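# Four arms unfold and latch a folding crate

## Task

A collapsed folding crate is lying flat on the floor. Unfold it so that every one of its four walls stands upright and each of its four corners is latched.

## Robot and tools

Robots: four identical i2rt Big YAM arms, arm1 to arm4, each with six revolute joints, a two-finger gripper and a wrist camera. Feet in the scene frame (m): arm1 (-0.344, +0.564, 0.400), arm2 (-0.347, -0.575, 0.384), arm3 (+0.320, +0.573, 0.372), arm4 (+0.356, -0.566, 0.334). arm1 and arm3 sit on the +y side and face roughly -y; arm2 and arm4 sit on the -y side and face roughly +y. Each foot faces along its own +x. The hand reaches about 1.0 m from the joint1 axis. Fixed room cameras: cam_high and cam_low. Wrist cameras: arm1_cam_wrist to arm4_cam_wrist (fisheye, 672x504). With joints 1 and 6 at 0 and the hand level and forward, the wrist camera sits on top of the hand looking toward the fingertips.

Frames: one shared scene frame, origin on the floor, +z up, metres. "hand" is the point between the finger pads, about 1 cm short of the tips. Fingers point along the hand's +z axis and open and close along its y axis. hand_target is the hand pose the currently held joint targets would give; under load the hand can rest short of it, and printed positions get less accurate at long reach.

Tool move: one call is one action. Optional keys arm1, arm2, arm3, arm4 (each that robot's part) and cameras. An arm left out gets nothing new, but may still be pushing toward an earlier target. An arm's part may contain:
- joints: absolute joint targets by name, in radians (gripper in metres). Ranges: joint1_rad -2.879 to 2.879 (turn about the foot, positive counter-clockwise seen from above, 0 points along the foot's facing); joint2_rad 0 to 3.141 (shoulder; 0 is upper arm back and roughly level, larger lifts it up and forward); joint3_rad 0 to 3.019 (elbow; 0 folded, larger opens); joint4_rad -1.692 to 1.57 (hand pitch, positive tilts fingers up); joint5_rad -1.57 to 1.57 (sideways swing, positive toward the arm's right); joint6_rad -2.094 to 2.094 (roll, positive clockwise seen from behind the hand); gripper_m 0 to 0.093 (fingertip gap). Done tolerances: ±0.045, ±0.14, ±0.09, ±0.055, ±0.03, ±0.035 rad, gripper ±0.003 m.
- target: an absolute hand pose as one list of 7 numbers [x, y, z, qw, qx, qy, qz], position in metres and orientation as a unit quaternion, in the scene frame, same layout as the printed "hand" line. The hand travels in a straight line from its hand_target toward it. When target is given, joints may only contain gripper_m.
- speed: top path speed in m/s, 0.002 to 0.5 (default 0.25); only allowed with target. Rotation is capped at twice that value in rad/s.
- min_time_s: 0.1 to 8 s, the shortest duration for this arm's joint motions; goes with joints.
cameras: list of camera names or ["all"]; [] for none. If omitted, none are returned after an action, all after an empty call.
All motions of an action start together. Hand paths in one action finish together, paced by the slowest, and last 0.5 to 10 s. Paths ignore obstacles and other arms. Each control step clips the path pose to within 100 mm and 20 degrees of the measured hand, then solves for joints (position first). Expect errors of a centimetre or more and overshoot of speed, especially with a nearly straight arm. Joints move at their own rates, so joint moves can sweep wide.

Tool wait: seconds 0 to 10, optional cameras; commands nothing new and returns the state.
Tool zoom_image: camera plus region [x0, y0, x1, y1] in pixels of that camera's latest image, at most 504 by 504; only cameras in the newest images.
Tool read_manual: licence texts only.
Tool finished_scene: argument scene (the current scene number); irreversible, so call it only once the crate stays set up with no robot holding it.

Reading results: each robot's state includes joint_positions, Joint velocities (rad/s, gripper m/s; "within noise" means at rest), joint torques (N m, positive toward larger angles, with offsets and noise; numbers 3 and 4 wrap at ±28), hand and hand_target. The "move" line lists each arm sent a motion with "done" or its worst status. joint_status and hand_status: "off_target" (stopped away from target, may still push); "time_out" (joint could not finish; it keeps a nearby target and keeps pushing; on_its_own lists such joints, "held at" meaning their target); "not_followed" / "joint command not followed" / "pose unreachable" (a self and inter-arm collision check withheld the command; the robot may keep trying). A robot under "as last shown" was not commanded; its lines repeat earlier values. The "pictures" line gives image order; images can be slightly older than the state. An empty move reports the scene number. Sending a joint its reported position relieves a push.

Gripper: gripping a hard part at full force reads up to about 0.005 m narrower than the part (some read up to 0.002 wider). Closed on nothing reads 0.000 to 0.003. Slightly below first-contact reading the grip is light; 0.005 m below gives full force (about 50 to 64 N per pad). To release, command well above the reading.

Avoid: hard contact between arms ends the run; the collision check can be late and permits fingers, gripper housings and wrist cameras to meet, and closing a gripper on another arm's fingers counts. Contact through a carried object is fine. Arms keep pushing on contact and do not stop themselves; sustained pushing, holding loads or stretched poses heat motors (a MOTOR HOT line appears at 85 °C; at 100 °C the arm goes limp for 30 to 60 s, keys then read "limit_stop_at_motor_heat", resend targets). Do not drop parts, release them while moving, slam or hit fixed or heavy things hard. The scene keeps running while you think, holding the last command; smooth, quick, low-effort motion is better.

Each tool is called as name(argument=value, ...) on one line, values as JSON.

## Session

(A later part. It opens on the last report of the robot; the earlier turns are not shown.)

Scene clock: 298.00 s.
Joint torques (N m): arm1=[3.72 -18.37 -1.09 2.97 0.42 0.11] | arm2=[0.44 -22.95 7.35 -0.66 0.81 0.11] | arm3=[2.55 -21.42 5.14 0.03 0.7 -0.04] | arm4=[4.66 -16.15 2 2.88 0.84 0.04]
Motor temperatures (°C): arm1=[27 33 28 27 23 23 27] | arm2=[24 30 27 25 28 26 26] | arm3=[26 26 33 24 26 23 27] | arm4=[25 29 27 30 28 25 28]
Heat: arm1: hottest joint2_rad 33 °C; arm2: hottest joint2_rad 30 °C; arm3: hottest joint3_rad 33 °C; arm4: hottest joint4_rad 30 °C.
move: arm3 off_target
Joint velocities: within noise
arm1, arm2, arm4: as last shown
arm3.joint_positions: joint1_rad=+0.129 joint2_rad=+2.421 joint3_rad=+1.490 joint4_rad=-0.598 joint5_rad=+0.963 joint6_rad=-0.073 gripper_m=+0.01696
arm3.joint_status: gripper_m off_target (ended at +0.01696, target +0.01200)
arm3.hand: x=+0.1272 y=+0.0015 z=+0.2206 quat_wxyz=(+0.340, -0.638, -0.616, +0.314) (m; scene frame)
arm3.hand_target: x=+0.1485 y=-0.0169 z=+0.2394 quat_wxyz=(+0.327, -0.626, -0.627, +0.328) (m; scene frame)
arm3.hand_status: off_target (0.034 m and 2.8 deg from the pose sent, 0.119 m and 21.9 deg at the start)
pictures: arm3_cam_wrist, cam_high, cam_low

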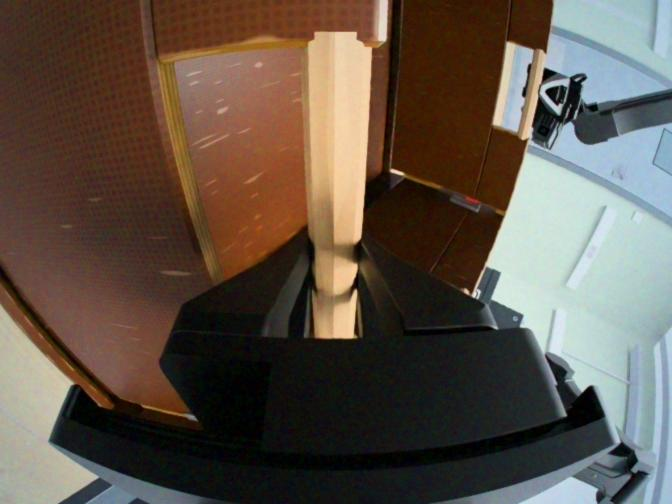

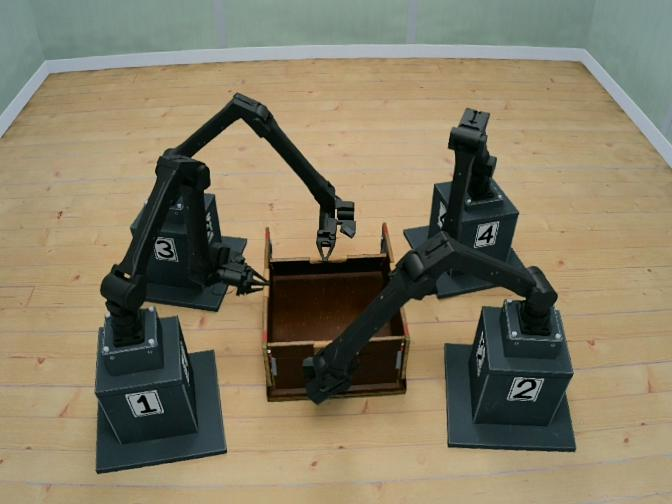

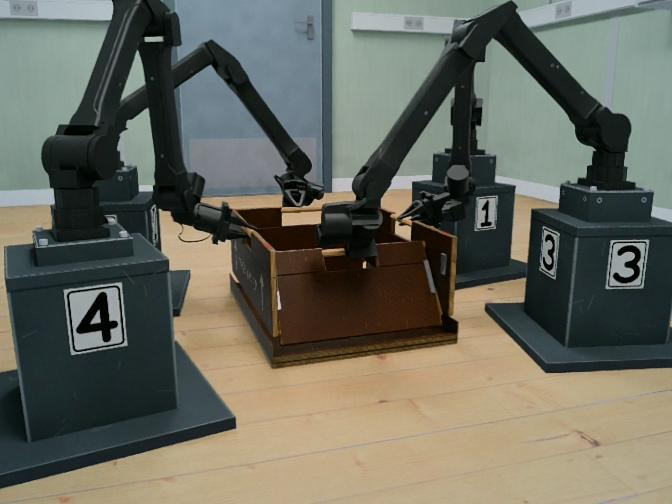

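move(arm3={"target": [0.205, -0.016, 0.265, -0.3799, 0.5964, 0.5964, -0.3799], "speed": 0.12, "joints": {"gripper_m": 0.012}})

move(arm3={"target": [0.250, -0.016, 0.272, -0.4156, 0.5720, 0.5720, -0.4156], "speed": 0.08, "joints": {"gripper_m": 0.012}}, cameras=["arm3_cam_wrist", "cam_low", "cam_high"])

zoom_image(camera="cam_low", region=[220, 180, 480, 380])

zoom_image(camera="cam_high", region=[220, 200, 440, 420])

Scene clock: 302.57 s.
Joint torques (N m): arm1=[3.96 -17.85 -1.25 2.99 0.38 0.14] | arm2=[0.5 -22.95 7.34 -0.68 0.81 0.11] | arm3=[0.56 -19.9 7.8 -1.14 1.08 0] | arm4=[4.66 -16.21 2 2.86 0.84 0.04]
Motor temperatures (°C): arm1=[27 33 28 27 23 23 27] | arm2=[24 30 27 25 28 26 26] | arm3=[26 27 32 24 26 23 27] | arm4=[25 29 27 30 28 25 28]
Heat: arm1: hottest joint2_rad 33 °C; arm2: hottest joint2_rad 30 °C; arm3: hottest joint3_rad 32 °C; arm4: hottest joint4_rad 30 °C.
move: arm3 off_target
Joint velocities: within noise
arm1, arm2, arm4: as last shown
arm3.joint_positions: joint1_rad=+0.266 joint2_rad=+2.426 joint3_rad=+1.513 joint4_rad=-0.825 joint5_rad=+1.125 joint6_rad=+0.180 gripper_m=+0.01686
arm3.joint_status: gripper_m off_target (ended at +0.01686, target +0.01200)
arm3.hand: x=+0.1915 y=+0.0053 z=+0.2497 quat_wxyz=(+0.384, -0.605, -0.590, +0.372) (m; scene frame)
arm3.hand_target: x=+0.2044 y=-0.0165 z=+0.2649 quat_wxyz=(+0.378, -0.597, -0.595, +0.383) (m; scene frame)
arm3.hand_status: off_target (0.029 m and 1.6 deg from the pose sent, 0.091 m and 10.3 deg at the start)
pictures: none

Scene clock: 304.43 s.
Joint torques (N m): arm1=[3.6 -18.67 -1.17 2.85 0.41 0.14] | arm2=[0.5 -22.95 7.34 -0.68 0.81 0.11] | arm3=[3.72 -20.78 7.5 -2.11 1.11 0.06] | arm4=[4.72 -16.21 2 2.88 0.84 0.04]
Motor temperatures (°C): arm1=[27 33 28 27 23 23 27] | arm2=[24 30 27 25 28 26 26] | arm3=[26 27 32 24 26 23 27] | arm4=[25 29 27 30 28 25 28]
Heat: arm1: hottest joint2_rad 33 °C; arm2: hottest joint2_rad 30 °C; arm3: hottest joint3_rad 32 °C; arm4: hottest joint4_rad 30 °C.
move: arm3 off_target
Joint velocities: within noise
arm1, arm4: as last shown
arm2.joint_positions: joint1_rad=+0.353 joint2_rad=+2.561 joint3_rad=+1.650 joint4_rad=-1.294 joint5_rad=+1.180 joint6_rad=+0.620 gripper_m=+0.01647
arm2.joint_status: not commanded
arm2.hand: x=-0.3020 y=-0.0260 z=+0.2512 quat_wxyz=(-0.401, +0.579, -0.563, +0.432) (m; scene frame)
arm2.hand_target: x=-0.3094 y=-0.0057 z=+0.2616 quat_wxyz=(-0.416, +0.573, -0.572, +0.414) (m; scene frame)
arm2.hand_status: not commanded
arm3.joint_positions: joint1_rad=+0.327 joint2_rad=+2.513 joint3_rad=+1.636 joint4_rad=-1.158 joint5_rad=+1.210 joint6_rad=+0.489 gripper_m=+0.01683
arm3.joint_status: gripper_m off_target (ended at +0.01682, target +0.01200)
arm3.hand: x=+0.2197 y=+0.0071 z=+0.2546 quat_wxyz=(+0.425, -0.589, -0.559, +0.401) (m; scene frame)
arm3.hand_target: x=+0.2490 y=-0.0143 z=+0.2717 quat_wxyz=(+0.414, -0.572, -0.572, +0.416) (m; scene frame)
arm3.hand_status: off_target (0.042 m and 3.2 deg from the pose sent, 0.066 m and 7.5 deg at the start)
pictures: arm3_cam_wrist, cam_high, cam_low

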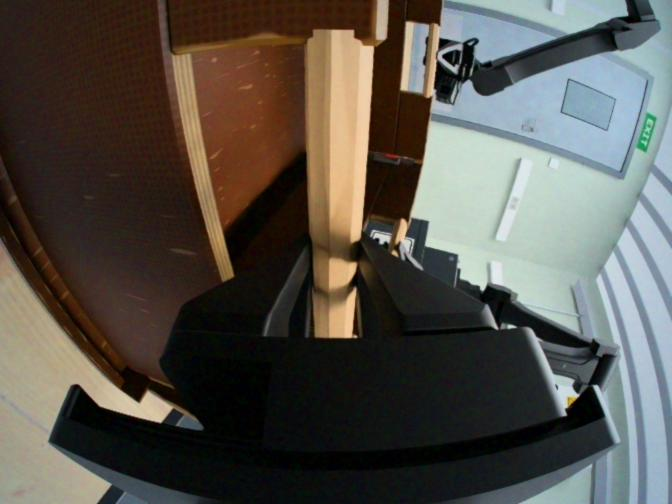

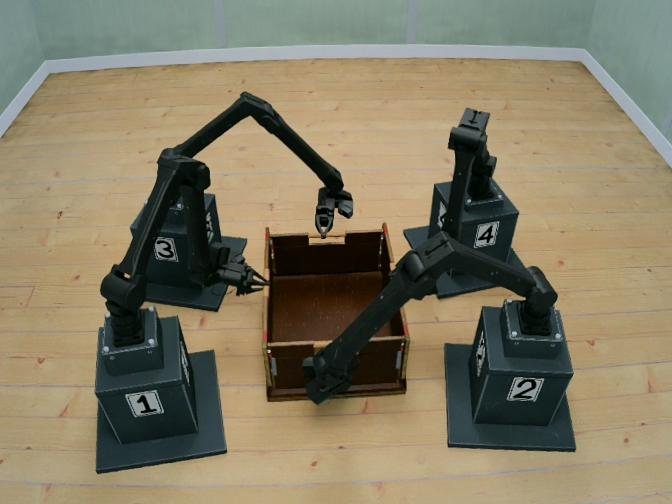

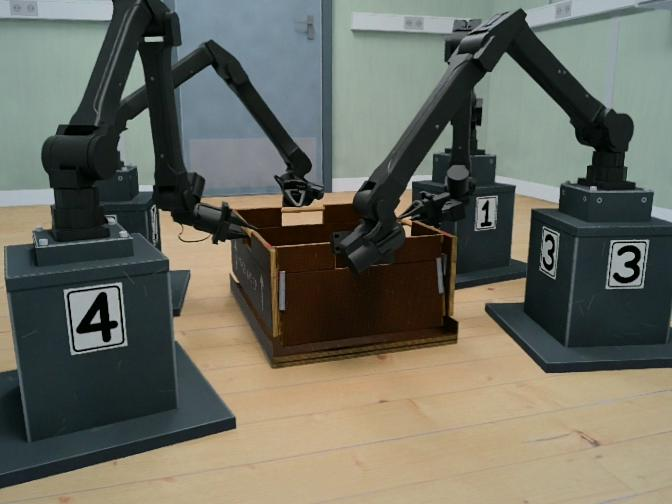

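Scaled by 1.938 from the camera's 672x504 image, which has a finer 960x720 frame.

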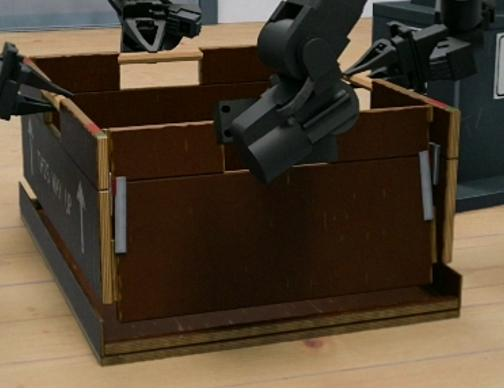

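Scaled by 2.291 from the camera's 672x504 image, which has a finer 960x720 frame.

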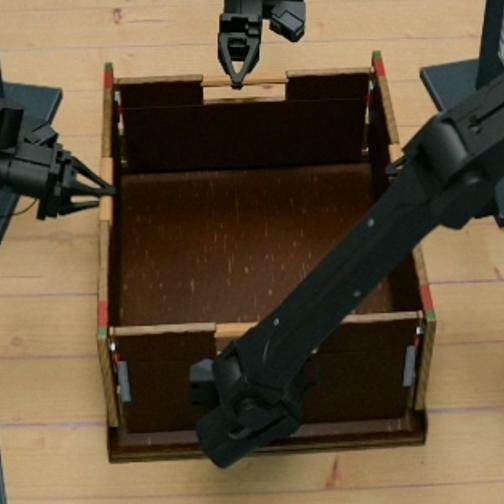

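move(arm3={"target": [0.285, -0.016, 0.272, -0.4156, 0.5720, 0.5720, -0.4156], "speed": 0.08, "joints": {"gripper_m": 0.012}}, cameras=["arm3_cam_wrist", "cam_low", "cam_high"])

zoom_image(camera="cam_low", region=[220, 180, 480, 380])

zoom_image(camera="cam_high", region=[220, 200, 440, 420])

zoom_image(camera="cam_low", region=[400, 220, 470, 340])

zoom_image(camera="cam_low", region=[230, 230, 300, 350])

Scene clock: 309.80 s.
Joint torques (N m): arm1=[3.43 -18.61 -0.99 2.99 0.49 0.11] | arm2=[0.44 -22.95 7.23 -0.65 0.87 0.11] | arm3=[2.9 -20.42 8.32 -2.18 0.73 -0.04] | arm4=[4.66 -16.21 2 2.85 0.81 0.04]
Motor temperatures (°C): arm1=[27 33 28 27 23 23 27] | arm2=[24 30 27 25 28 26 26] | arm3=[26 27 32 24 26 23 28] | arm4=[25 29 27 30 28 25 28]
Heat: arm1: hottest joint2_rad 33 °C; arm2: hottest joint2_rad 30 °C; arm3: hottest joint3_rad 32 °C; arm4: hottest joint4_rad 30 °C.
move: arm3 off_target
Joint velocities: within noise
arm1.joint_positions: joint1_rad=+0.830 joint2_rad=+2.453 joint3_rad=+0.770 joint4_rad=+1.071 joint5_rad=+0.973 joint6_rad=-1.054 gripper_m=+0.01701
arm1.joint_status: not commanded
arm1.hand: x=-0.0343 y=+0.2006 z=+0.2404 quat_wxyz=(+0.019, -0.014, -0.812, +0.584) (m; scene frame)
arm1.hand_target: x=-0.0204 y=+0.2156 z=+0.2468 quat_wxyz=(+0.000, +0.000, -0.809, +0.588) (m; scene frame)
arm1.hand_status: not commanded
arm2.joint_positions: joint1_rad=+0.351 joint2_rad=+2.561 joint3_rad=+1.651 joint4_rad=-1.294 joint5_rad=+1.179 joint6_rad=+0.620 gripper_m=+0.01647
arm2.joint_status: not commanded
arm2.hand: x=-0.3013 y=-0.0256 z=+0.2512 quat_wxyz=(-0.400, +0.579, -0.564, +0.431) (m; scene frame)
arm2.hand_target: x=-0.3085 y=-0.0057 z=+0.2617 quat_wxyz=(-0.415, +0.572, -0.573, +0.415) (m; scene frame)
arm2.hand_status: not commanded
arm3.joint_positions: joint1_rad=+0.385 joint2_rad=+2.547 joint3_rad=+1.696 joint4_rad=-1.328 joint5_rad=+1.192 joint6_rad=+0.636 gripper_m=+0.01645
arm3.joint_status: gripper_m off_target (ended at +0.01645, target +0.01200)
arm3.hand: x=+0.2531 y=+0.0077 z=+0.2570 quat_wxyz=(+0.429, -0.585, -0.558, +0.403) (m; scene frame)
arm3.hand_target: x=+0.2847 y=-0.0146 z=+0.2729 quat_wxyz=(+0.415, -0.571, -0.573, +0.416) (m; scene frame)
arm3.hand_status: off_target (0.043 m and 3.0 deg from the pose sent, 0.071 m and 3.2 deg at the start)
arm4.joint_positions: joint1_rad=+0.872 joint2_rad=+2.228 joint3_rad=+0.806 joint4_rad=+0.753 joint5_rad=+1.008 joint6_rad=-0.990 gripper_m=+0.01625
arm4.joint_status: not commanded
arm4.hand: x=-0.0106 y=-0.2026 z=+0.2421 quat_wxyz=(-0.578, +0.816, -0.010, +0.012) (m; scene frame)
arm4.hand_target: x=-0.0209 y=-0.2164 z=+0.2488 quat_wxyz=(-0.588, +0.809, +0.000, +0.000) (m; scene frame)
arm4.hand_status: not commanded
pictures: arm3_cam_wrist, cam_high, cam_low

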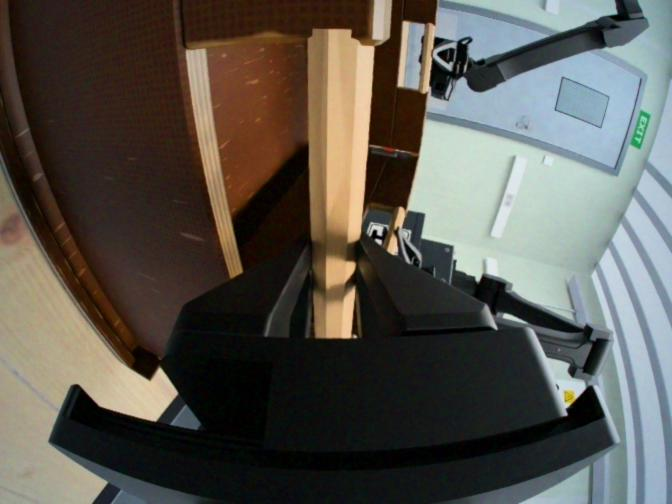

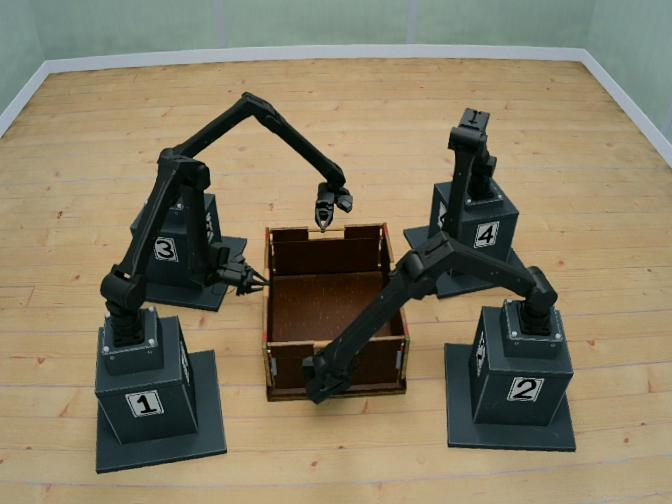

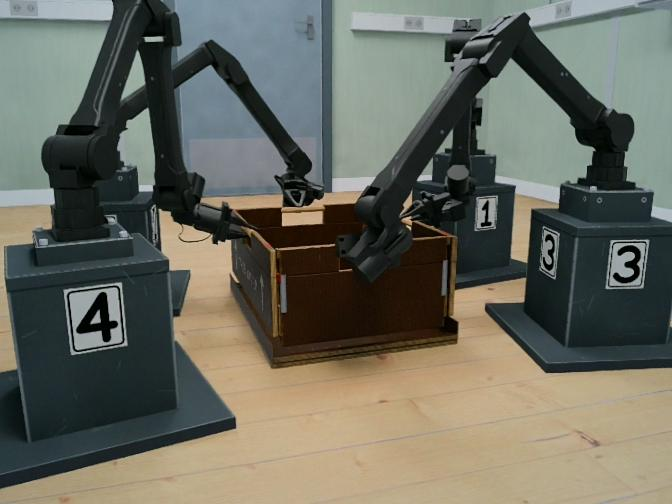

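Scaled by 1.938 from the camera's 672x504 image, which has a finer 960x720 frame.

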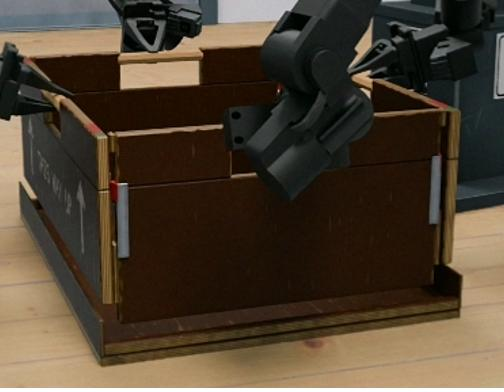

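Scaled by 2.291 from the camera's 672x504 image, which has a finer 960x720 frame.

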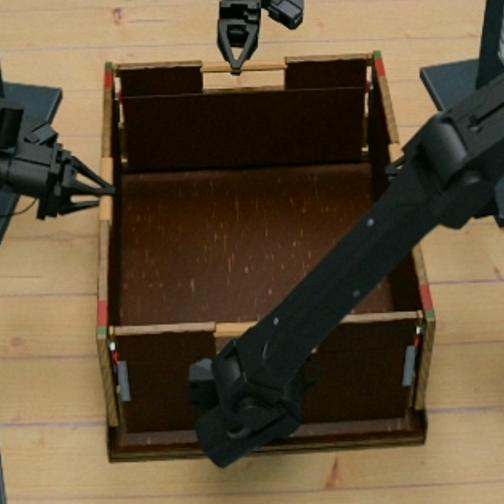

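Scaled by 4.200 from the camera's 672x504 image, which has a finer 960x720 frame.

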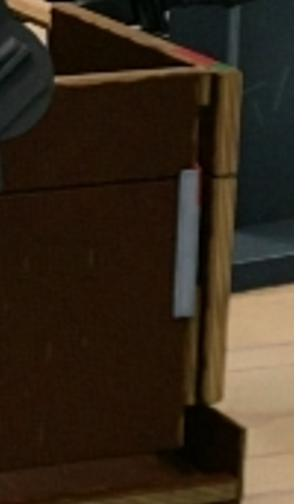

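Scaled by 4.200 from the camera's 672x504 image, which has a finer 960x720 frame.

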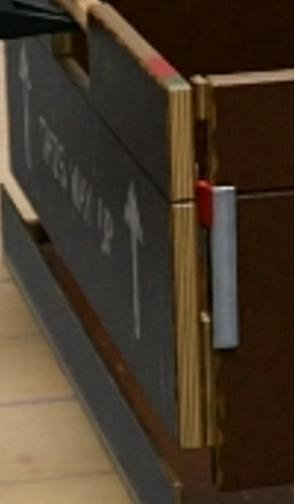

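zoom_image(camera="arm3_cam_wrist", region=[340, 90, 450, 200])

zoom_image(camera="cam_high", region=[255, 215, 315, 290])

zoom_image(camera="cam_high", region=[360, 210, 420, 290])

zoom_image(camera="cam_high", region=[255, 320, 315, 410])

Scaled by 4.582 from the camera's 672x504 image, which has a finer 960x720 frame.

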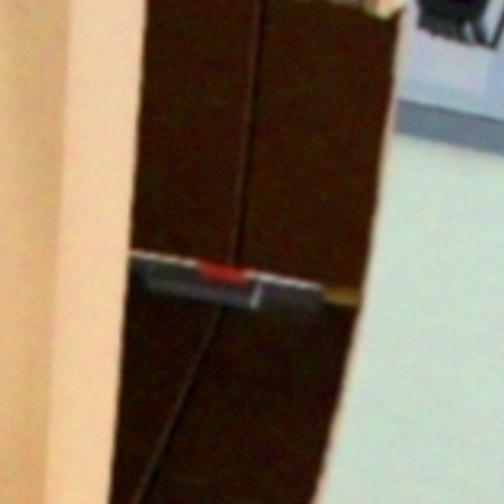

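Scaled by 6.720 from the camera's 672x504 image, which has a finer 960x720 frame.

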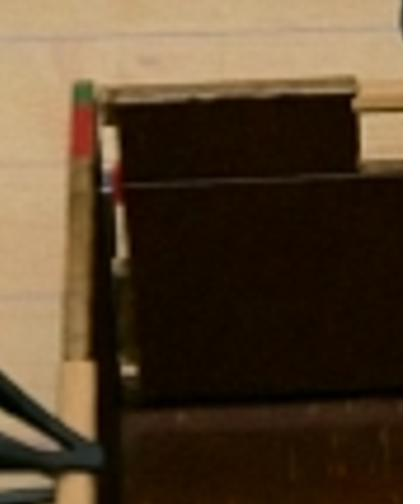

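Scaled by 6.300 from the camera's 672x504 image, which has a finer 960x720 frame.

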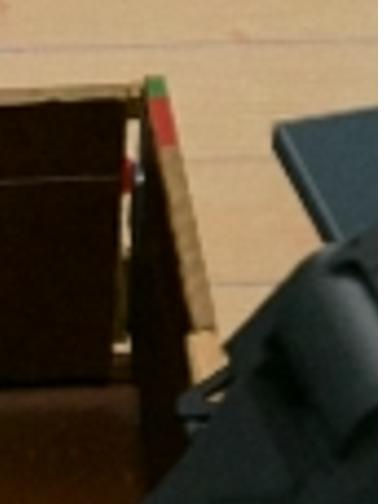

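Scaled by 5.600 from the camera's 672x504 image, which has a finer 960x720 frame.

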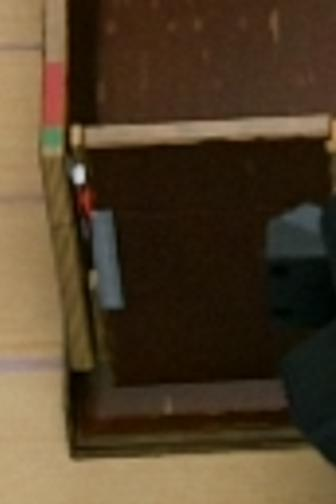

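move(arm3={"target": [0.232, -0.016, 0.268, -0.4156, 0.5720, 0.5720, -0.4156], "speed": 0.08, "joints": {"gripper_m": 0.012}}, cameras=["cam_low", "cam_high"])

zoom_image(camera="cam_high", region=[220, 200, 440, 420])

zoom_image(camera="cam_low", region=[220, 180, 480, 380])

Scene clock: 317.00 s.
Joint torques (N m): arm1=[3.55 -18.61 -1.11 2.99 0.61 0.1] | arm2=[0.5 -23 7.16 -0.64 0.87 0.11] | arm3=[-2.73 -21.07 5.87 1.76 1.8 -0.82] | arm4=[4.66 -16.21 2 2.85 0.81 0.04]
Motor temperatures (°C): arm1=[27 33 28 27 23 23 27] | arm2=[24 30 27 25 28 26 26] | arm3=[26 27 32 24 27 23 28] | arm4=[25 29 27 30 29 25 28]
Heat: arm1: hottest joint2_rad 33 °C; arm2: hottest joint2_rad 30 °C; arm3: hottest joint3_rad 32 °C; arm4: hottest joint4_rad 30 °C.
move: arm3 off_target
Joint velocities: within noise
arm1.joint_positions: joint1_rad=+0.830 joint2_rad=+2.453 joint3_rad=+0.770 joint4_rad=+1.071 joint5_rad=+0.970 joint6_rad=-1.054 gripper_m=+0.01701
arm1.joint_status: not commanded
arm1.hand: x=-0.0339 y=+0.2007 z=+0.2401 quat_wxyz=(+0.018, -0.013, -0.812, +0.583) (m; scene frame)
arm1.hand_target: x=-0.0202 y=+0.2156 z=+0.2467 quat_wxyz=(+0.000, +0.000, -0.809, +0.588) (m; scene frame)
arm1.hand_status: not commanded
arm2.joint_positions: joint1_rad=+0.351 joint2_rad=+2.561 joint3_rad=+1.653 joint4_rad=-1.294 joint5_rad=+1.179 joint6_rad=+0.620 gripper_m=+0.01647
arm2.joint_status: not commanded
arm2.hand: x=-0.3015 y=-0.0250 z=+0.2514 quat_wxyz=(-0.401, +0.579, -0.565, +0.431) (m; scene frame)
arm2.hand_target: x=-0.3086 y=-0.0055 z=+0.2619 quat_wxyz=(-0.415, +0.572, -0.573, +0.414) (m; scene frame)
arm2.hand_status: not commanded
arm3.joint_positions: joint1_rad=+0.381 joint2_rad=+2.527 joint3_rad=+1.662 joint4_rad=-1.244 joint5_rad=+1.204 joint6_rad=+0.558 gripper_m=+0.01643
arm3.joint_status: gripper_m off_target (ended at +0.01644, target +0.01200)
arm3.hand: x=+0.2500 y=+0.0059 z=+0.2569 quat_wxyz=(+0.423, -0.578, -0.567, +0.407) (m; scene frame)
arm3.hand_target: x=+0.2382 y=-0.0145 z=+0.2699 quat_wxyz=(+0.422, -0.570, -0.570, +0.415) (m; scene frame)
arm3.hand_status: off_target (0.030 m and 1.6 deg from the pose sent, 0.034 m and 3.0 deg at the start)
arm4: as last shown
pictures: cam_high, cam_low

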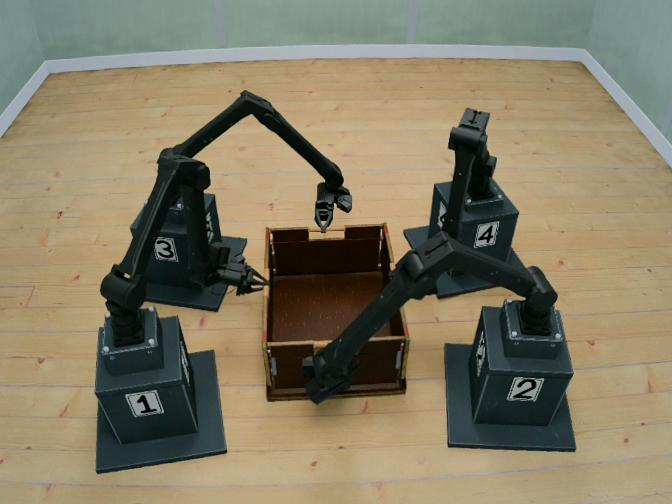

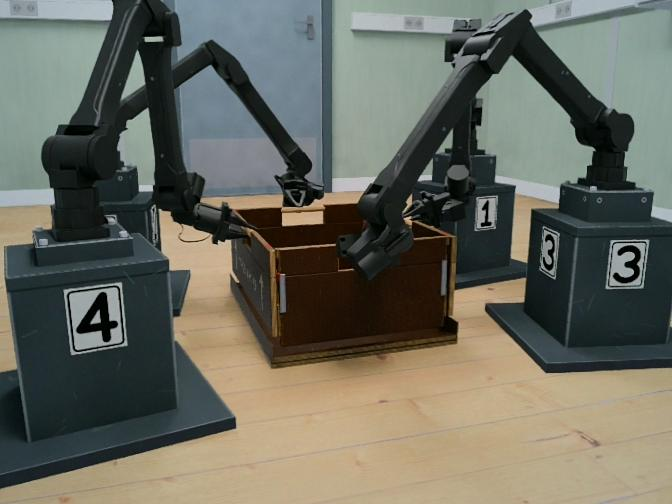

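Scaled by 2.291 from the camera's 672x504 image, which has a finer 960x720 frame.

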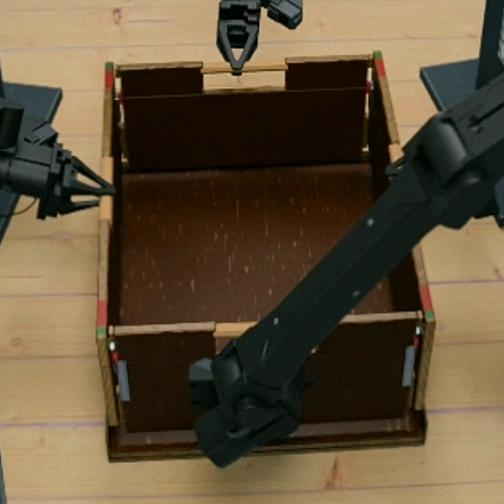

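Scaled by 1.938 from the camera's 672x504 image, which has a finer 960x720 frame.

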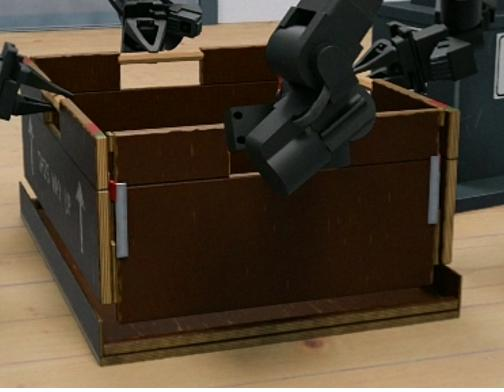

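move(arm3={"target": [0.262, -0.016, 0.270, -0.4156, 0.5720, 0.5720, -0.4156], "speed": 0.06, "joints": {"gripper_m": 0.012}})

move(arm3={"joints": {"gripper_m": 0.04}}, arm2={"joints": {"gripper_m": 0.04}}, cameras=["cam_low", "cam_high"])

zoom_image(camera="cam_high", region=[220, 200, 440, 420])

zoom_image(camera="cam_low", region=[220, 180, 480, 380])

Scene clock: 321.07 s.
Joint torques (N m): arm1=[3.84 -18.61 -0.99 2.96 0.59 0.1] | arm2=[0.44 -23.06 7.13 -0.64 0.86 0.11] | arm3=[0.09 -19.9 7.99 -1.11 1.04 -0.16] | arm4=[4.66 -16.21 2 2.85 0.81 0.04]
Motor temperatures (°C): arm1=[27 33 28 27 23 23 27] | arm2=[24 31 27 25 28 26 26] | arm3=[26 27 32 24 27 23 28] | arm4=[25 29 27 30 29 25 29]
Heat: arm1: hottest joint2_rad 33 °C; arm2: hottest joint2_rad 31 °C; arm3: hottest joint3_rad 32 °C; arm4: hottest joint4_rad 30 °C.
move: arm3 off_target
Joint velocities: within noise
arm1, arm2, arm4: as last shown
arm3.joint_positions: joint1_rad=+0.381 joint2_rad=+2.527 joint3_rad=+1.662 joint4_rad=-1.247 joint5_rad=+1.203 joint6_rad=+0.569 gripper_m=+0.01643
arm3.joint_status: gripper_m off_target (ended at +0.01643, target +0.01200)
arm3.hand: x=+0.2500 y=+0.0064 z=+0.2569 quat_wxyz=(+0.422, -0.580, -0.565, +0.408) (m; scene frame)
arm3.hand_target: x=+0.2600 y=-0.0158 z=+0.2700 quat_wxyz=(+0.413, -0.575, -0.569, +0.418) (m; scene frame)
arm3.hand_status: off_target (0.029 m and 1.7 deg from the pose sent, 0.028 m and 1.6 deg at the start)
pictures: none

Scene clock: 321.73 s.
Joint torques (N m): arm1=[3.37 -18.37 -1.1 2.86 0.58 0.15] | arm2=[0.38 -22.18 5.82 -0.61 0.74 0.11] | arm3=[0.44 -20.31 6.28 -1.17 0.79 0.05] | arm4=[4.66 -16.21 2 2.86 0.81 0.04]
Motor temperatures (°C): arm1=[27 33 28 27 23 23 27] | arm2=[24 31 27 25 28 26 26] | arm3=[26 27 32 24 27 23 28] | arm4=[25 29 27 30 29 25 29]
Heat: arm1: hottest joint2_rad 33 °C; arm2: hottest joint2_rad 31 °C; arm3: hottest joint3_rad 32 °C; arm4: hottest joint4_rad 30 °C.
move: arm2 done; arm3 done
Joint velocities: within noise
arm1, arm4: as last shown
arm2.joint_positions: joint1_rad=+0.350 joint2_rad=+2.561 joint3_rad=+1.673 joint4_rad=-1.294 joint5_rad=+1.182 joint6_rad=+0.620 gripper_m=+0.03985
arm2.joint_status: all done
arm2.hand: x=-0.3022 y=-0.0167 z=+0.2550 quat_wxyz=(-0.406, +0.575, -0.569, +0.425) (m; scene frame)
arm2.hand_target: x=-0.3077 y=-0.0056 z=+0.2619 quat_wxyz=(-0.415, +0.572, -0.574, +0.415) (m; scene frame)
arm2.hand_status: not commanded
arm3.joint_positions: joint1_rad=+0.376 joint2_rad=+2.527 joint3_rad=+1.688 joint4_rad=-1.248 joint5_rad=+1.209 joint6_rad=+0.539 gripper_m=+0.03987
arm3.joint_status: all done
arm3.hand: x=+0.2488 y=-0.0041 z=+0.2626 quat_wxyz=(+0.422, -0.578, -0.567, +0.409) (m; scene frame)
arm3.hand_target: x=+0.2573 y=-0.0153 z=+0.2699 quat_wxyz=(+0.416, -0.574, -0.571, +0.414) (m; scene frame)
arm3.hand_status: not commanded
pictures: cam_high, cam_low

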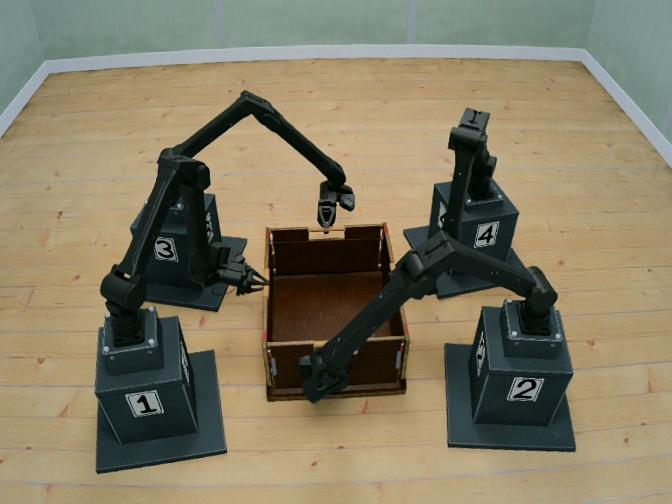

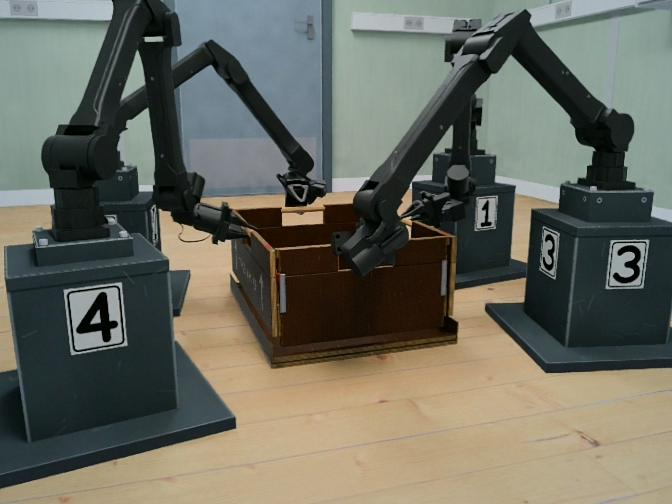

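Scaled by 2.291 from the camera's 672x504 image, which has a finer 960x720 frame.

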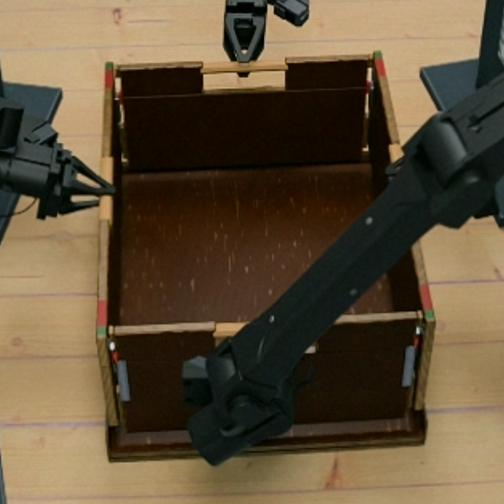

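Scaled by 1.938 from the camera's 672x504 image, which has a finer 960x720 frame.

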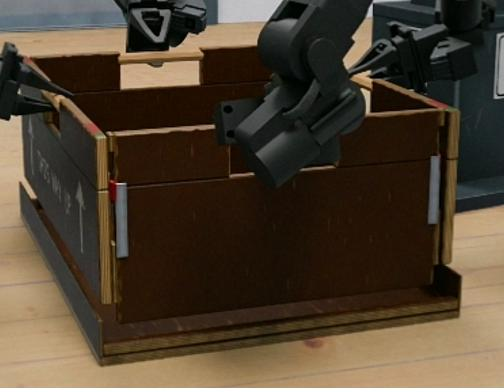

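move(arm3={"target": [0.355, -0.015, 0.305, -0.4156, 0.5720, 0.5720, -0.4156], "speed": 0.12, "joints": {"gripper_m": 0.04}}, arm2={"target": [-0.405, -0.006, 0.297, -0.4156, 0.5720, -0.5720, 0.4156], "speed": 0.12, "joints": {"gripper_m": 0.04}}, cameras=["all"])

zoom_image(camera="arm2_cam_wrist", region=[100, 0, 600, 300])

zoom_image(camera="arm3_cam_wrist", region=[100, 0, 600, 300])

Scene clock: 325.60 s.
Joint torques (N m): arm1=[3.6 -18.2 -1.03 3.14 0.6 0.11] | arm2=[0.32 -23.06 6.8 -1.28 0.29 0.2] | arm3=[-0.09 -18.43 7.49 -1.65 0.35 0.25] | arm4=[4.66 -16.21 2.02 2.86 0.81 0.04]
Motor temperatures (°C): arm1=[27 33 28 27 23 23 27] | arm2=[24 31 27 25 28 26 26] | arm3=[26 27 32 24 27 23 28] | arm4=[25 30 27 30 29 24 29]
Heat: arm1: hottest joint2_rad 33 °C; arm2: hottest joint2_rad 31 °C; arm3: hottest joint3_rad 32 °C; arm4: hottest joint2_rad 30 °C.
move: arm2 done; arm3 off_target
Joint velocities: within noise
arm1, arm4: as last shown
arm2.joint_positions: joint1_rad=+0.509 joint2_rad=+2.587 joint3_rad=+1.840 joint4_rad=-1.677 joint5_rad=+1.091 joint6_rad=+0.897 gripper_m=+0.03989
arm2.joint_status: all done
arm2.hand: x=-0.4003 y=-0.0125 z=+0.2957 quat_wxyz=(-0.414, +0.575, -0.566, +0.421) (m; scene frame)
arm2.hand_target: x=-0.4031 y=-0.0058 z=+0.2970 quat_wxyz=(-0.416, +0.571, -0.572, +0.417) (m; scene frame)
arm2.hand_status: done (0.008 m and 0.9 deg from the pose sent, 0.112 m and 1.6 deg at the start)
arm3.joint_positions: joint1_rad=+0.539 joint2_rad=+2.529 joint3_rad=+1.849 joint4_rad=-1.661 joint5_rad=+1.129 joint6_rad=+0.826 gripper_m=+0.03991
arm3.joint_status: all done
arm3.hand: x=+0.3501 y=-0.0120 z=+0.3179 quat_wxyz=(+0.413, -0.573, -0.572, +0.418) (m; scene frame)
arm3.hand_target: x=+0.3542 y=-0.0152 z=+0.3052 quat_wxyz=(+0.416, -0.572, -0.572, +0.416) (m; scene frame)
arm3.hand_status: off_target (0.014 m and 0.4 deg from the pose sent, 0.115 m and 1.3 deg at the start; a joint's target at an end of its range on 18 of 56 steps)
pictures: arm1_cam_wrist, arm2_cam_wrist, arm3_cam_wrist, arm4_cam_wrist, cam_high, cam_low

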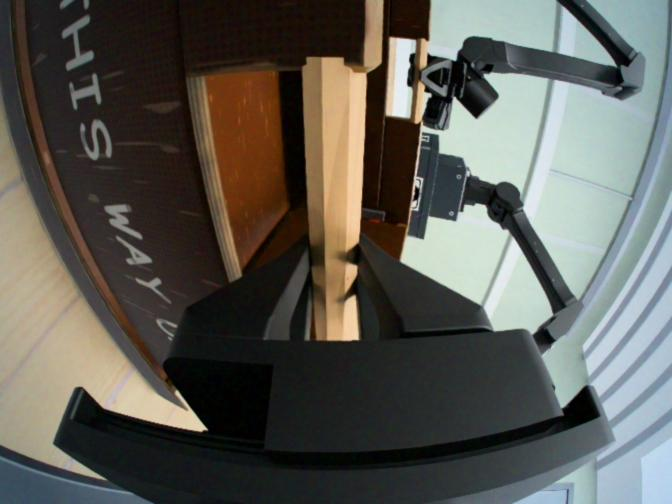

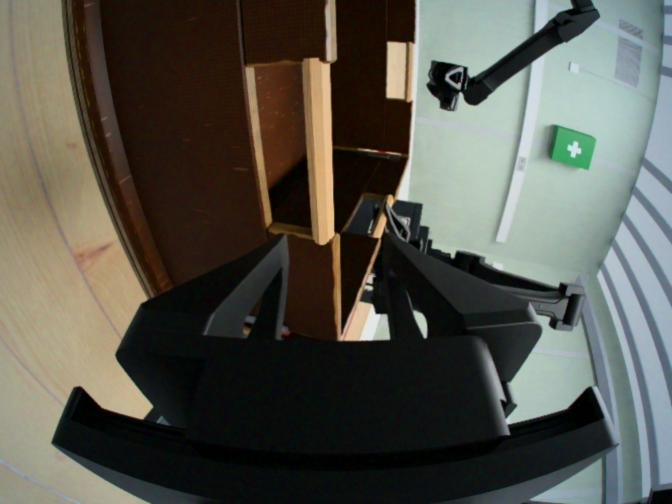

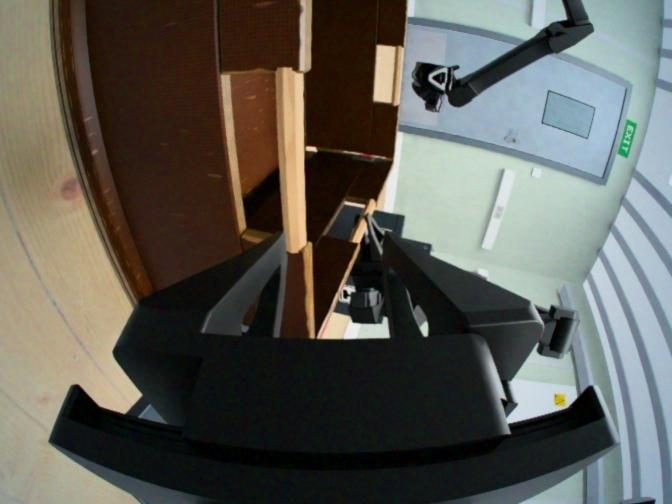

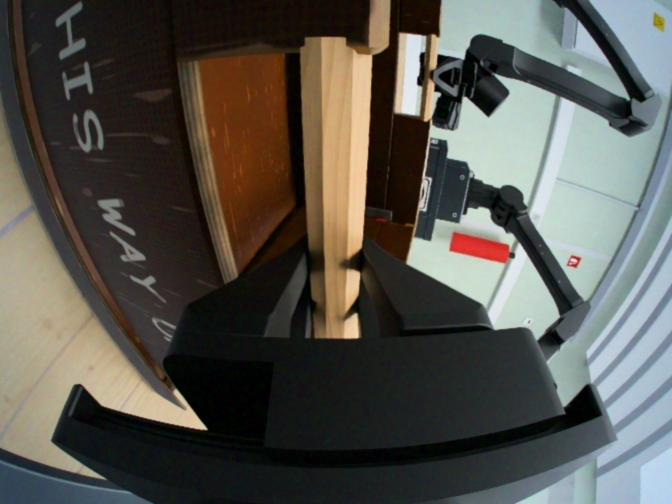

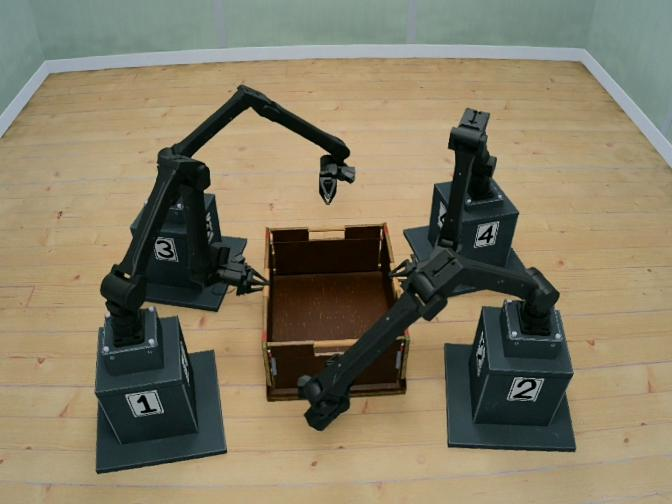

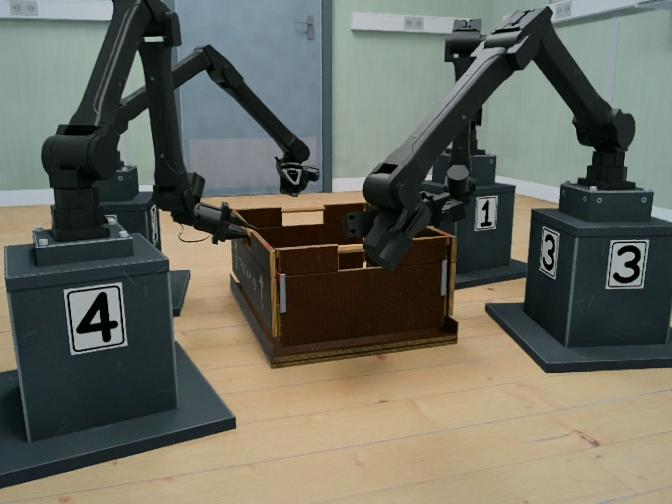

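Scaled by 1.008 from the camera's 672x504 image, which has a finer 960x720 frame.

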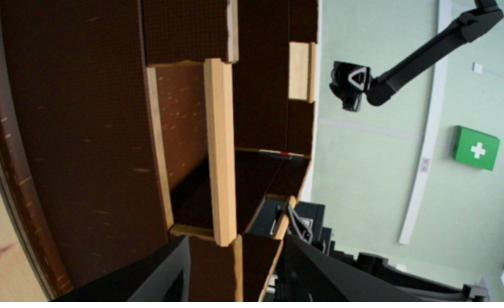

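Scaled by 1.008 from the camera's 672x504 image, which has a finer 960x720 frame.

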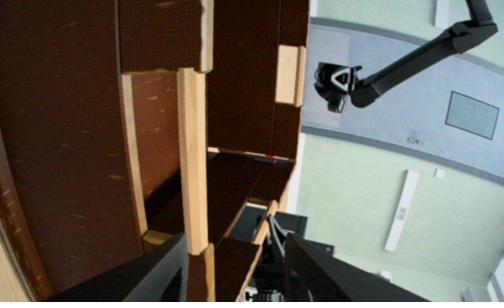

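zoom_image(camera="arm4_cam_wrist", region=[340, 170, 440, 250])

zoom_image(camera="arm1_cam_wrist", region=[340, 170, 440, 250])

zoom_image(camera="arm2_cam_wrist", region=[320, 110, 430, 200])

zoom_image(camera="arm3_cam_wrist", region=[290, 110, 420, 200])

zoom_image(camera="cam_low", region=[410, 220, 470, 340])

zoom_image(camera="cam_low", region=[240, 240, 310, 350])

Scaled by 5.040 from the camera's 672x504 image, which has a finer 960x720 frame.

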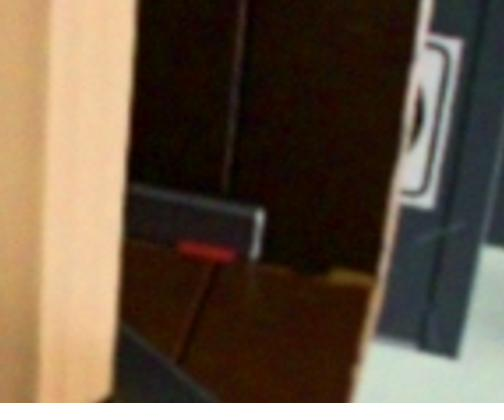

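Scaled by 5.040 from the camera's 672x504 image, which has a finer 960x720 frame.

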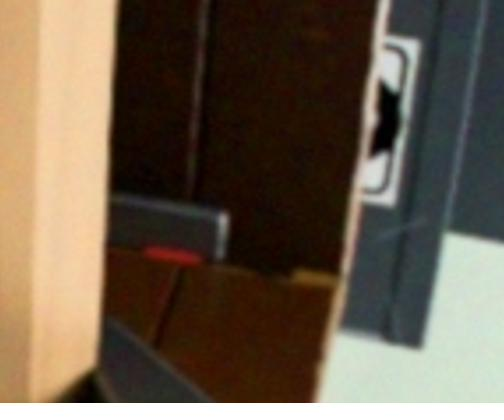

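Scaled by 4.582 from the camera's 672x504 image, which has a finer 960x720 frame.

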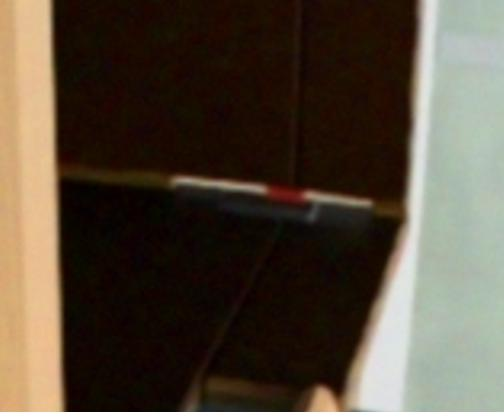

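Scaled by 3.877 from the camera's 672x504 image, which has a finer 960x720 frame.

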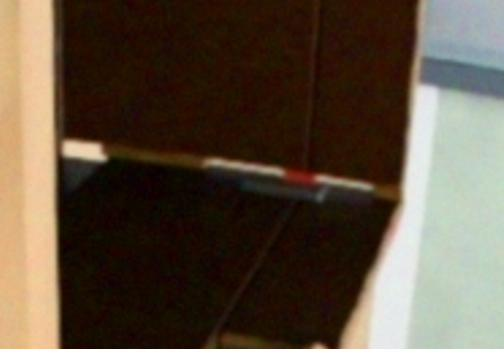

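Scaled by 4.200 from the camera's 672x504 image, which has a finer 960x720 frame.

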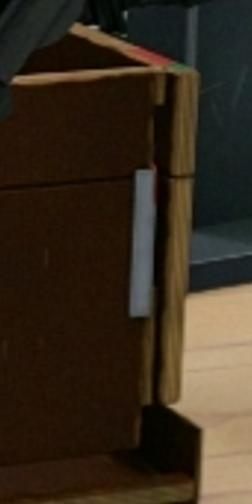

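Scaled by 4.582 from the camera's 672x504 image, which has a finer 960x720 frame.

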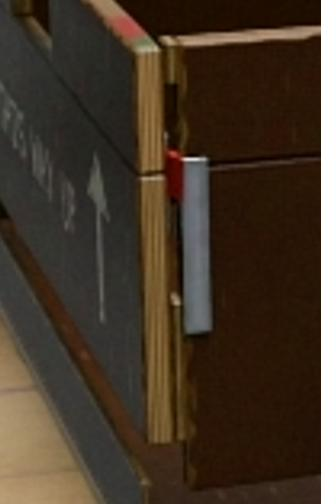

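move(arm1={"joints": {"gripper_m": 0.04}}, arm4={"joints": {"gripper_m": 0.04}}, cameras=["cam_high"])

zoom_image(camera="cam_high", region=[220, 200, 440, 420])

Scene clock: 330.10 s.
Joint torques (N m): arm1=[-0.26 -17.73 -0.46 2.73 0.52 0.1] | arm2=[-0.03 -23.06 6.79 -1.32 0.29 0.17] | arm3=[-0.67 -18.49 7.45 -1.61 0.38 0.29] | arm4=[1.9 -15.91 2.37 2 0.29 0.04]
Motor temperatures (°C): arm1=[27 33 28 27 23 23 27] | arm2=[24 30 27 25 28 26 26] | arm3=[26 28 32 24 27 23 27] | arm4=[25 30 27 30 29 24 29]
Heat: arm1: hottest joint2_rad 33 °C; arm2: hottest joint2_rad 30 °C; arm3: hottest joint3_rad 32 °C; arm4: hottest joint2_rad 30 °C.
move: arm1 done; arm4 done
Joint velocities: within noise
arm1.joint_positions: joint1_rad=+0.884 joint2_rad=+2.450 joint3_rad=+0.746 joint4_rad=+1.077 joint5_rad=+0.973 joint6_rad=-1.054 gripper_m=+0.03995
arm1.joint_status: all done
arm1.hand: x=-0.0243 y=+0.2228 z=+0.2401 quat_wxyz=(+0.009, +0.012, -0.814, +0.581) (m; scene frame)
arm1.hand_target: x=-0.0222 y=+0.2214 z=+0.2458 quat_wxyz=(+0.002, +0.007, -0.811, +0.586) (m; scene frame)
arm1.hand_status: not commanded
arm2.joint_positions: joint1_rad=+0.506 joint2_rad=+2.587 joint3_rad=+1.840 joint4_rad=-1.677 joint5_rad=+1.091 joint6_rad=+0.897 gripper_m=+0.03989
arm2.joint_status: not commanded
arm2.hand: x=-0.3986 y=-0.0123 z=+0.2957 quat_wxyz=(-0.414, +0.574, -0.567, +0.421) (m; scene frame)
arm2.hand_target: x=-0.4014 y=-0.0056 z=+0.2970 quat_wxyz=(-0.415, +0.570, -0.573, +0.417) (m; scene frame)
arm2.hand_status: not commanded
arm3.joint_positions: joint1_rad=+0.537 joint2_rad=+2.529 joint3_rad=+1.849 joint4_rad=-1.661 joint5_rad=+1.129 joint6_rad=+0.826 gripper_m=+0.03991
arm3.joint_status: not commanded
arm3.hand: x=+0.3492 y=-0.0121 z=+0.3179 quat_wxyz=(+0.413, -0.573, -0.571, +0.417) (m; scene frame)
arm3.hand_target: x=+0.3533 y=-0.0152 z=+0.3052 quat_wxyz=(+0.416, -0.572, -0.572, +0.416) (m; scene frame)
arm3.hand_status: not commanded
arm4.joint_positions: joint1_rad=+0.915 joint2_rad=+2.225 joint3_rad=+0.802 joint4_rad=+0.773 joint5_rad=+1.024 joint6_rad=-0.990 gripper_m=+0.03993
arm4.joint_status: all done
arm4.hand: x=-0.0241 y=-0.2180 z=+0.2467 quat_wxyz=(-0.585, +0.811, -0.001, -0.002) (m; scene frame)
arm4.hand_target: x=-0.0222 y=-0.2181 z=+0.2489 quat_wxyz=(-0.588, +0.809, +0.001, -0.001) (m; scene frame)
arm4.hand_status: not commanded
pictures: cam_high

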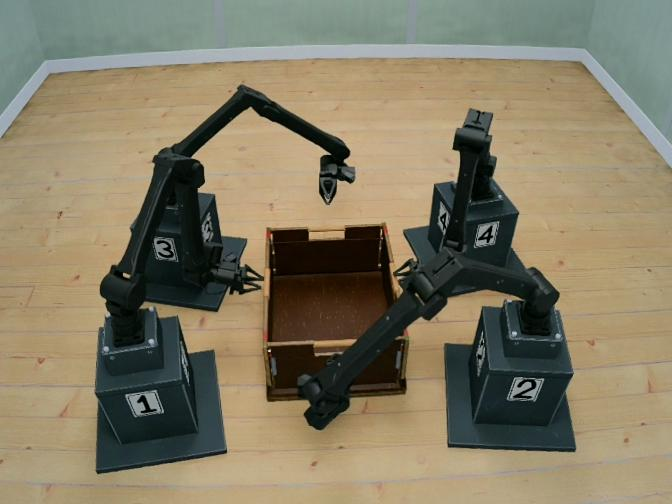

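Scaled by 2.291 from the camera's 672x504 image, which has a finer 960x720 frame.

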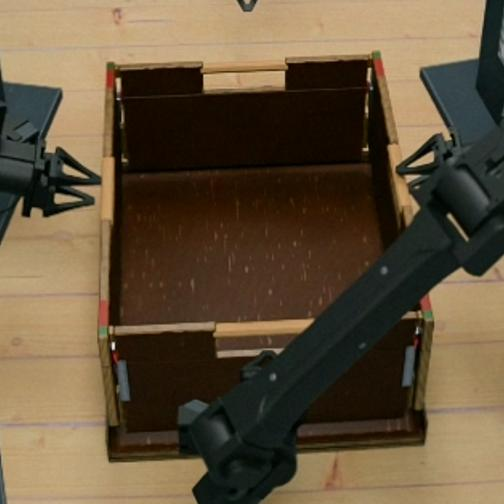

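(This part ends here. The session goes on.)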